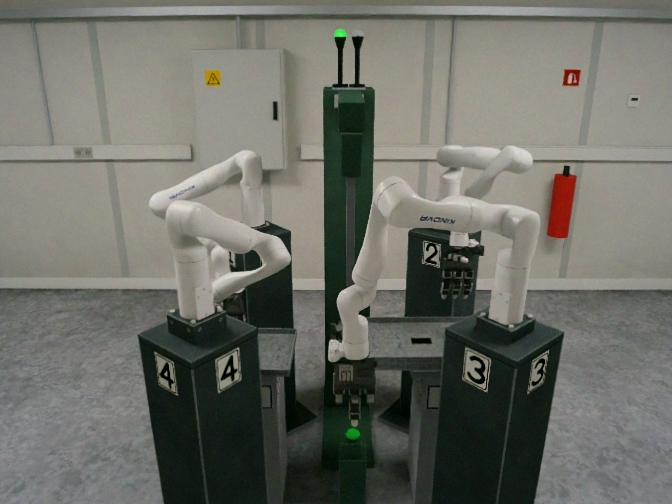

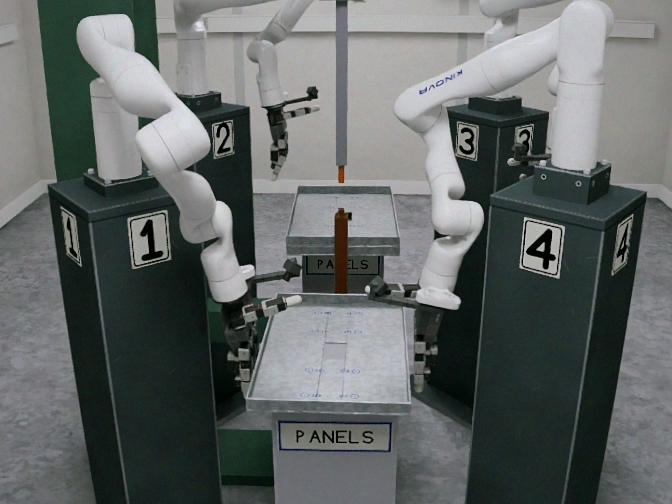

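Scaled by 2.291.

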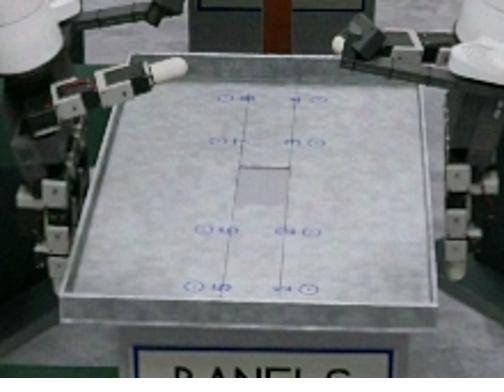

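Scaled by 5.040.

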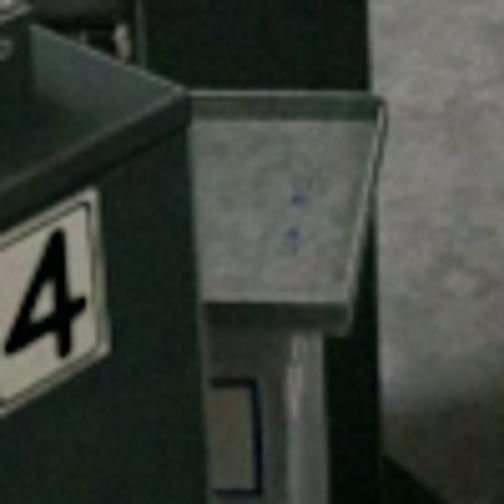

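>>> move(
  arm1={"target": [-0.5288, 0.1190, 0.7124, 0.10581, 0.99093, -0.02911, 0.07727], "speed": 0.05},
  arm4={"target": [-0.4530, -0.1030, 0.7260, 0.08163, 0.01241, 0.99127, 0.10249], "speed": 0.05},
  cameras=[],
)

>>> move(
  arm1={"target": [-0.52, 0.13, 0.93, 0.10581, 0.99093, -0.02911, 0.07727], "speed": 0.1},
  arm4={"target": [-0.455, -0.12, 0.93, 0.08163, 0.01241, 0.99127, 0.10249], "speed": 0.1},
  cameras=["cam_west", "cam_front", "cam_east"],
)

>>> zoom_image(
  camera="cam_west",
  region=[220, 250, 440, 435],
)

>>> zoom_image(
  camera="cam_front",
  region=[300, 20, 400, 110],
)

Scene clock: 1235.17 s.
Joint torques (N m): arm1=[-0.7 -15.2 -5.08 3.9 0.51 -0.26 0.05] | arm2=[0.07 -14.02 1.32 4.31 -0.29 -0.64 -0.31] | arm3=[0.58 -18.7 5.24 -0.03 0.24 0.25 0.23] | arm4=[0.37 -12.99 -4.35 4.08 0.23 -0.69 0.04]
Motor temperatures (°C): arm1=[35 44 32 34 41 46 44] | arm2=[31 33 31 32 40 41 39] | arm3=[35 39 29 30 38 47 40] | arm4=[36 40 34 33 37 48 41]
Flange force (N): arm1=[1.4 -7.7 -0.1] | arm2=[-2.0 0.2 -2.3] | arm3=[-1.4 -0.7 1.5] | arm4=[0.4 -2.4 -0.9]
move: arm1 done; arm4 done
Joint velocities: within noise
arm1.joint_positions: joint1_rad=+0.123 joint2_rad=+1.902 joint3_rad=-0.452 joint4_rad=+1.945 joint5_rad=+2.882 joint6_rad=+0.707 joint7_rad=+4.429 hand_index_mcp=+0.963 hand_index_abd=+0.003 hand_index_pip=+0.562 hand_index_dip=+0.688 hand_middle_mcp=+0.961 hand_middle_abd=+0.002 hand_middle_pip=+0.561 hand_middle_dip=+0.686 hand_ring_mcp=+0.962 hand_ring_abd=+0.025 hand_ring_pip=+0.568 hand_ring_dip=+0.690 hand_thumb_cmc=-0.795 hand_thumb_axl=+0.677 hand_thumb_mcp=+0.212 hand_thumb_ipl=+0.168 hand_current_limit=+0.700 hand_speed=-0.600
arm1.joint_status: not commanded
arm1.hand_state: goal,goal,goal,goal,goal,goal,goal,goal,goal,blocked,goal,goal,goal,goal,goal,goal
arm1.index_mcp_current_ma: -7
arm1.index_abd_current_ma: 11
arm1.index_pip_current_ma: 11
arm1.index_dip_current_ma: -3
arm1.middle_mcp_current_ma: 6
arm1.middle_abd_current_ma: 2
arm1.middle_pip_current_ma: -3
arm1.middle_dip_current_ma: 0
arm1.ring_mcp_current_ma: 6
arm1.ring_abd_current_ma: 10
arm1.ring_pip_current_ma: 13
arm1.ring_dip_current_ma: 12
arm1.thumb_cmc_current_ma: 5
arm1.thumb_axl_current_ma: -5
arm1.thumb_mcp_current_ma: 0
arm1.thumb_ipl_current_ma: -5
arm1.hand_goal_index_mcp: 0.960
arm1.hand_goal_index_abd: 0.000
arm1.hand_goal_index_pip: 0.560
arm1.hand_goal_index_dip: 0.696
arm1.hand_goal_middle_mcp: 0.960
arm1.hand_goal_middle_abd: 0.000
arm1.hand_goal_middle_pip: 0.560
arm1.hand_goal_middle_dip: 0.696
arm1.hand_goal_ring_mcp: 0.960
arm1.hand_goal_ring_abd: 0.000
arm1.hand_goal_ring_pip: 0.560
arm1.hand_goal_ring_dip: 0.696
arm1.hand_goal_thumb_cmc: -0.800
arm1.hand_goal_thumb_axl: 0.678
arm1.hand_goal_thumb_mcp: 0.226
arm1.hand_goal_thumb_ipl: 0.168
arm1.hand: x=-0.5288 y=+0.1190 z=+0.7124 quat_wxyz=(-0.106, -0.991, +0.029, -0.077)
arm1.hand_target: x=-0.5288 y=+0.1190 z=+0.7124 quat_wxyz=(-0.106, -0.991, +0.029, -0.077)
arm1.hand_status: done (0.000 m and 0.0 deg from the pose sent, 0.005 m and 0.0 deg at the start)
arm2, arm3: as last shown
arm2.index_mcp_current_ma: -1
arm2.index_abd_current_ma: -6
arm2.index_pip_current_ma: -16
arm2.index_dip_current_ma: -12
arm2.middle_mcp_current_ma: 13
arm2.middle_abd_current_ma: -5
arm2.middle_pip_current_ma: -25
arm2.middle_dip_current_ma: -15
arm2.ring_mcp_current_ma: -3
arm2.ring_abd_current_ma: 7
arm2.ring_pip_current_ma: -11
arm2.ring_dip_current_ma: -19
arm2.thumb_cmc_current_ma: -6
arm2.thumb_axl_current_ma: 6
arm2.thumb_mcp_current_ma: -15
arm2.thumb_ipl_current_ma: -6
arm3.index_mcp_current_ma: 15
arm3.index_abd_current_ma: 7
arm3.index_pip_current_ma: 9
arm3.index_dip_current_ma: -11
arm3.middle_mcp_current_ma: 6
arm3.middle_abd_current_ma: -2
arm3.middle_pip_current_ma: 6
arm3.middle_dip_current_ma: -9
arm3.ring_mcp_current_ma: 2
arm3.ring_abd_current_ma: 7
arm3.ring_pip_current_ma: 5
arm3.ring_dip_current_ma: -7
arm3.thumb_cmc_current_ma: 0
arm3.thumb_axl_current_ma: 4
arm3.thumb_mcp_current_ma: -8
arm3.thumb_ipl_current_ma: -7
arm4.joint_positions: joint1_rad=+1.438 joint2_rad=+2.108 joint3_rad=-0.721 joint4_rad=+1.813 joint5_rad=-0.541 joint6_rad=-1.255 joint7_rad=+1.265 hand_index_mcp=+0.961 hand_index_abd=-0.014 hand_index_pip=+0.564 hand_index_dip=+0.693 hand_middle_mcp=+0.962 hand_middle_abd=-0.012 hand_middle_pip=+0.561 hand_middle_dip=+0.691 hand_ring_mcp=+0.961 hand_ring_abd=-0.006 hand_ring_pip=+0.560 hand_ring_dip=+0.692 hand_thumb_cmc=-0.805 hand_thumb_axl=+0.677 hand_thumb_mcp=+0.219 hand_thumb_ipl=+0.168 hand_current_limit=+0.700 hand_speed=-0.600
arm4.joint_status: not commanded
arm4.hand_state: goal,goal,goal,goal,goal,goal,goal,goal,goal,goal,goal,goal,goal,goal,goal,goal
arm4.index_mcp_current_ma: 5
arm4.index_abd_current_ma: -13
arm4.index_pip_current_ma: 0
arm4.index_dip_current_ma: 7
arm4.middle_mcp_current_ma: -3
arm4.middle_abd_current_ma: 1
arm4.middle_pip_current_ma: -13
arm4.middle_dip_current_ma: 0
arm4.ring_mcp_current_ma: -18
arm4.ring_abd_current_ma: 11
arm4.ring_pip_current_ma: -2
arm4.ring_dip_current_ma: -1
arm4.thumb_cmc_current_ma: 8
arm4.thumb_axl_current_ma: 1
arm4.thumb_mcp_current_ma: 12
arm4.thumb_ipl_current_ma: -7
arm4.hand_goal_index_mcp: 0.960
arm4.hand_goal_index_abd: 0.000
arm4.hand_goal_index_pip: 0.560
arm4.hand_goal_index_dip: 0.696
arm4.hand_goal_middle_mcp: 0.960
arm4.hand_goal_middle_abd: 0.000
arm4.hand_goal_middle_pip: 0.560
arm4.hand_goal_middle_dip: 0.696
arm4.hand_goal_ring_mcp: 0.960
arm4.hand_goal_ring_abd: 0.000
arm4.hand_goal_ring_pip: 0.560
arm4.hand_goal_ring_dip: 0.696
arm4.hand_goal_thumb_cmc: -0.800
arm4.hand_goal_thumb_axl: 0.678
arm4.hand_goal_thumb_mcp: 0.226
arm4.hand_goal_thumb_ipl: 0.168
arm4.hand: x=-0.4530 y=-0.1030 z=+0.7260 quat_wxyz=(+0.082, +0.012, +0.991, +0.102)
arm4.hand_target: x=-0.4530 y=-0.1030 z=+0.7260 quat_wxyz=(+0.082, +0.012, +0.991, +0.102)
arm4.hand_status: done (0.000 m and 0.0 deg from the pose sent, 0.004 m and 0.0 deg at the start)

Scene clock: 1237.87 s.
Joint torques (N m): arm1=[-0.67 -15.38 -4.93 3.04 0.64 -0.2 0.02] | arm2=[0.02 -14.11 1.31 4.34 -0.32 -0.58 -0.31] | arm3=[0.72 -18.59 5.08 0.04 0.22 0.26 0.28] | arm4=[0.26 -13.66 -4.68 3.37 0.2 -0.85 0.01]
Motor temperatures (°C): arm1=[35 43 32 34 40 46 44] | arm2=[31 33 31 32 40 41 39] | arm3=[35 39 29 30 38 47 40] | arm4=[36 40 34 33 37 48 41]
Flange force (N): arm1=[1.0 -10.7 4.4] | arm2=[-2.4 -0.2 -2.1] | arm3=[-0.5 -1.4 0.9] | arm4=[0.2 -3.4 0.7]
move: arm1 done; arm4 done
Joint velocities: within noise
arm1.joint_positions: joint1_rad=+0.081 joint2_rad=+1.431 joint3_rad=-0.637 joint4_rad=+2.486 joint5_rad=+2.636 joint6_rad=+0.840 joint7_rad=+4.312 hand_index_mcp=+0.962 hand_index_abd=+0.003 hand_index_pip=+0.562 hand_index_dip=+0.688 hand_middle_mcp=+0.961 hand_middle_abd=+0.002 hand_middle_pip=+0.561 hand_middle_dip=+0.686 hand_ring_mcp=+0.962 hand_ring_abd=+0.025 hand_ring_pip=+0.568 hand_ring_dip=+0.690 hand_thumb_cmc=-0.795 hand_thumb_axl=+0.677 hand_thumb_mcp=+0.212 hand_thumb_ipl=+0.168 hand_current_limit=+0.700 hand_speed=-0.600
arm1.joint_status: not commanded
arm1.hand_state: goal,goal,goal,goal,goal,goal,goal,goal,goal,blocked,goal,goal,goal,goal,goal,goal
arm1.index_mcp_current_ma: -6
arm1.index_abd_current_ma: 11
arm1.index_pip_current_ma: 14
arm1.index_dip_current_ma: 5
arm1.middle_mcp_current_ma: 10
arm1.middle_abd_current_ma: 5
arm1.middle_pip_current_ma: 2
arm1.middle_dip_current_ma: 7
arm1.ring_mcp_current_ma: 5
arm1.ring_abd_current_ma: 6
arm1.ring_pip_current_ma: 15
arm1.ring_dip_current_ma: 15
arm1.thumb_cmc_current_ma: -3
arm1.thumb_axl_current_ma: -2
arm1.thumb_mcp_current_ma: 2
arm1.thumb_ipl_current_ma: -1
arm1.hand_goal_index_mcp: 0.960
arm1.hand_goal_index_abd: 0.000
arm1.hand_goal_index_pip: 0.560
arm1.hand_goal_index_dip: 0.696
arm1.hand_goal_middle_mcp: 0.960
arm1.hand_goal_middle_abd: 0.000
arm1.hand_goal_middle_pip: 0.560
arm1.hand_goal_middle_dip: 0.696
arm1.hand_goal_ring_mcp: 0.960
arm1.hand_goal_ring_abd: 0.000
arm1.hand_goal_ring_pip: 0.560
arm1.hand_goal_ring_dip: 0.696
arm1.hand_goal_thumb_cmc: -0.800
arm1.hand_goal_thumb_axl: 0.678
arm1.hand_goal_thumb_mcp: 0.226
arm1.hand_goal_thumb_ipl: 0.168
arm1.hand: x=-0.5200 y=+0.1300 z=+0.9300 quat_wxyz=(-0.106, -0.991, +0.029, -0.077)
arm1.hand_target: x=-0.5200 y=+0.1300 z=+0.9300 quat_wxyz=(-0.106, -0.991, +0.029, -0.077)
arm1.hand_status: done (0.000 m and 0.0 deg from the pose sent, 0.218 m and 0.0 deg at the start)
arm2, arm3: as last shown
arm2.index_mcp_current_ma: 0
arm2.index_abd_current_ma: -3
arm2.index_pip_current_ma: -13
arm2.middle_mcp_current_ma: 12
arm2.middle_abd_current_ma: 1
arm2.middle_pip_current_ma: -28
arm2.ring_mcp_current_ma: 3
arm2.ring_abd_current_ma: 11
arm2.ring_pip_current_ma: -12
arm2.ring_dip_current_ma: -18
arm2.thumb_cmc_current_ma: -10
arm2.thumb_axl_current_ma: 9
arm2.thumb_mcp_current_ma: -14
arm2.thumb_ipl_current_ma: -1
arm3.index_mcp_current_ma: 6
arm3.index_abd_current_ma: 11
arm3.index_pip_current_ma: 11
arm3.middle_mcp_current_ma: -1
arm3.middle_abd_current_ma: 4
arm3.middle_pip_current_ma: 4
arm3.middle_dip_current_ma: -11
arm3.ring_abd_current_ma: 5
arm3.ring_pip_current_ma: 4
arm3.ring_dip_current_ma: -5
arm3.thumb_cmc_current_ma: -2
arm3.thumb_axl_current_ma: -1
arm3.thumb_mcp_current_ma: -5
arm3.thumb_ipl_current_ma: -3
arm4.joint_positions: joint1_rad=+1.412 joint2_rad=+1.809 joint3_rad=-0.992 joint4_rad=+2.347 joint5_rad=-0.863 joint6_rad=-1.592 joint7_rad=+1.122 hand_index_mcp=+0.961 hand_index_abd=-0.014 hand_index_pip=+0.564 hand_index_dip=+0.693 hand_middle_mcp=+0.961 hand_middle_abd=-0.012 hand_middle_pip=+0.561 hand_middle_dip=+0.691 hand_ring_mcp=+0.961 hand_ring_abd=-0.006 hand_ring_pip=+0.560 hand_ring_dip=+0.692 hand_thumb_cmc=-0.805 hand_thumb_axl=+0.677 hand_thumb_mcp=+0.219 hand_thumb_ipl=+0.168 hand_current_limit=+0.700 hand_speed=-0.600
arm4.joint_status: not commanded
arm4.hand_state: goal,goal,goal,goal,goal,goal,goal,goal,goal,goal,goal,goal,goal,goal,goal,goal
arm4.index_mcp_current_ma: -2
arm4.index_abd_current_ma: -2
arm4.index_pip_current_ma: 3
arm4.index_dip_current_ma: -10
arm4.middle_mcp_current_ma: -7
arm4.middle_abd_current_ma: 7
arm4.middle_pip_current_ma: -7
arm4.middle_dip_current_ma: -14
arm4.ring_mcp_current_ma: -14
arm4.ring_abd_current_ma: 18
arm4.ring_pip_current_ma: -1
arm4.ring_dip_current_ma: 6
arm4.thumb_cmc_current_ma: 11
arm4.thumb_axl_current_ma: 6
arm4.thumb_mcp_current_ma: 5
arm4.thumb_ipl_current_ma: 0
arm4.hand_goal_index_mcp: 0.960
arm4.hand_goal_index_abd: 0.000
arm4.hand_goal_index_pip: 0.560
arm4.hand_goal_index_dip: 0.696
arm4.hand_goal_middle_mcp: 0.960
arm4.hand_goal_middle_abd: 0.000
arm4.hand_goal_middle_pip: 0.560
arm4.hand_goal_middle_dip: 0.696
arm4.hand_goal_ring_mcp: 0.960
arm4.hand_goal_ring_abd: 0.000
arm4.hand_goal_ring_pip: 0.560
arm4.hand_goal_ring_dip: 0.696
arm4.hand_goal_thumb_cmc: -0.800
arm4.hand_goal_thumb_axl: 0.678
arm4.hand_goal_thumb_mcp: 0.226
arm4.hand_goal_thumb_ipl: 0.168
arm4.hand: x=-0.4550 y=-0.1200 z=+0.9300 quat_wxyz=(+0.082, +0.012, +0.991, +0.102)
arm4.hand_target: x=-0.4550 y=-0.1200 z=+0.9300 quat_wxyz=(+0.082, +0.012, +0.991, +0.102)
arm4.hand_status: done (0.000 m and 0.0 deg from the pose sent, 0.205 m and 0.0 deg at the start)
pictures: cam_east, cam_front, cam_west

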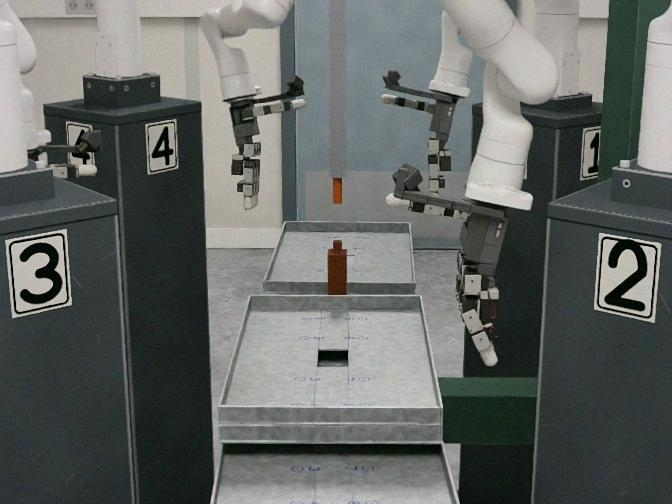

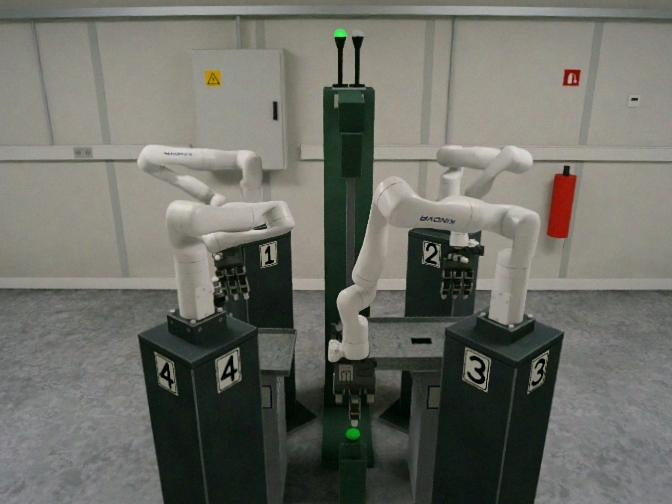

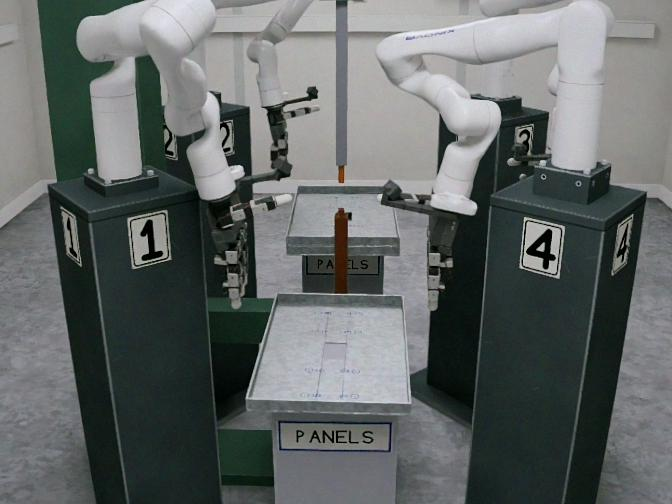

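Scaled by 2.291.

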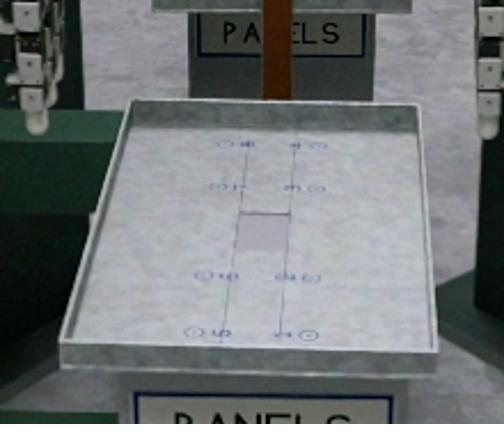

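Scaled by 5.040.

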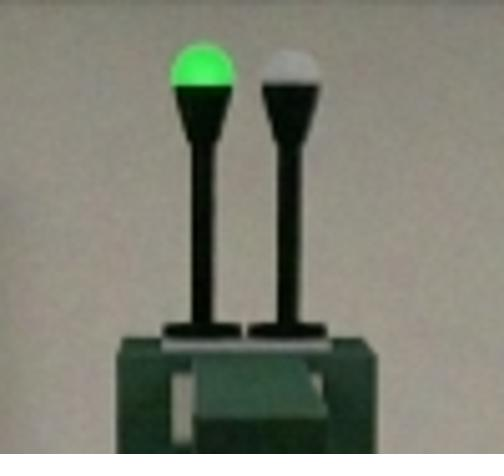

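>>> zoom_image(
  camera="cam_east",
  region=[180, 270, 500, 504],
)

>>> zoom_image(
  camera="cam_front",
  region=[330, 300, 480, 400],
)

Scaled by 1.575.

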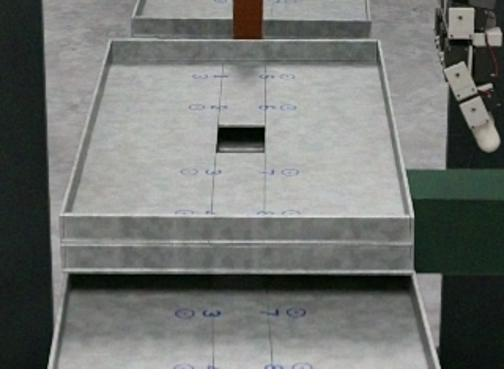

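Scaled by 3.360.

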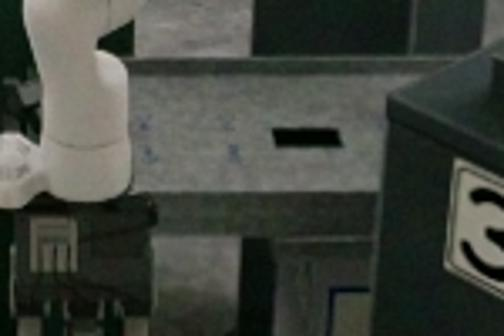

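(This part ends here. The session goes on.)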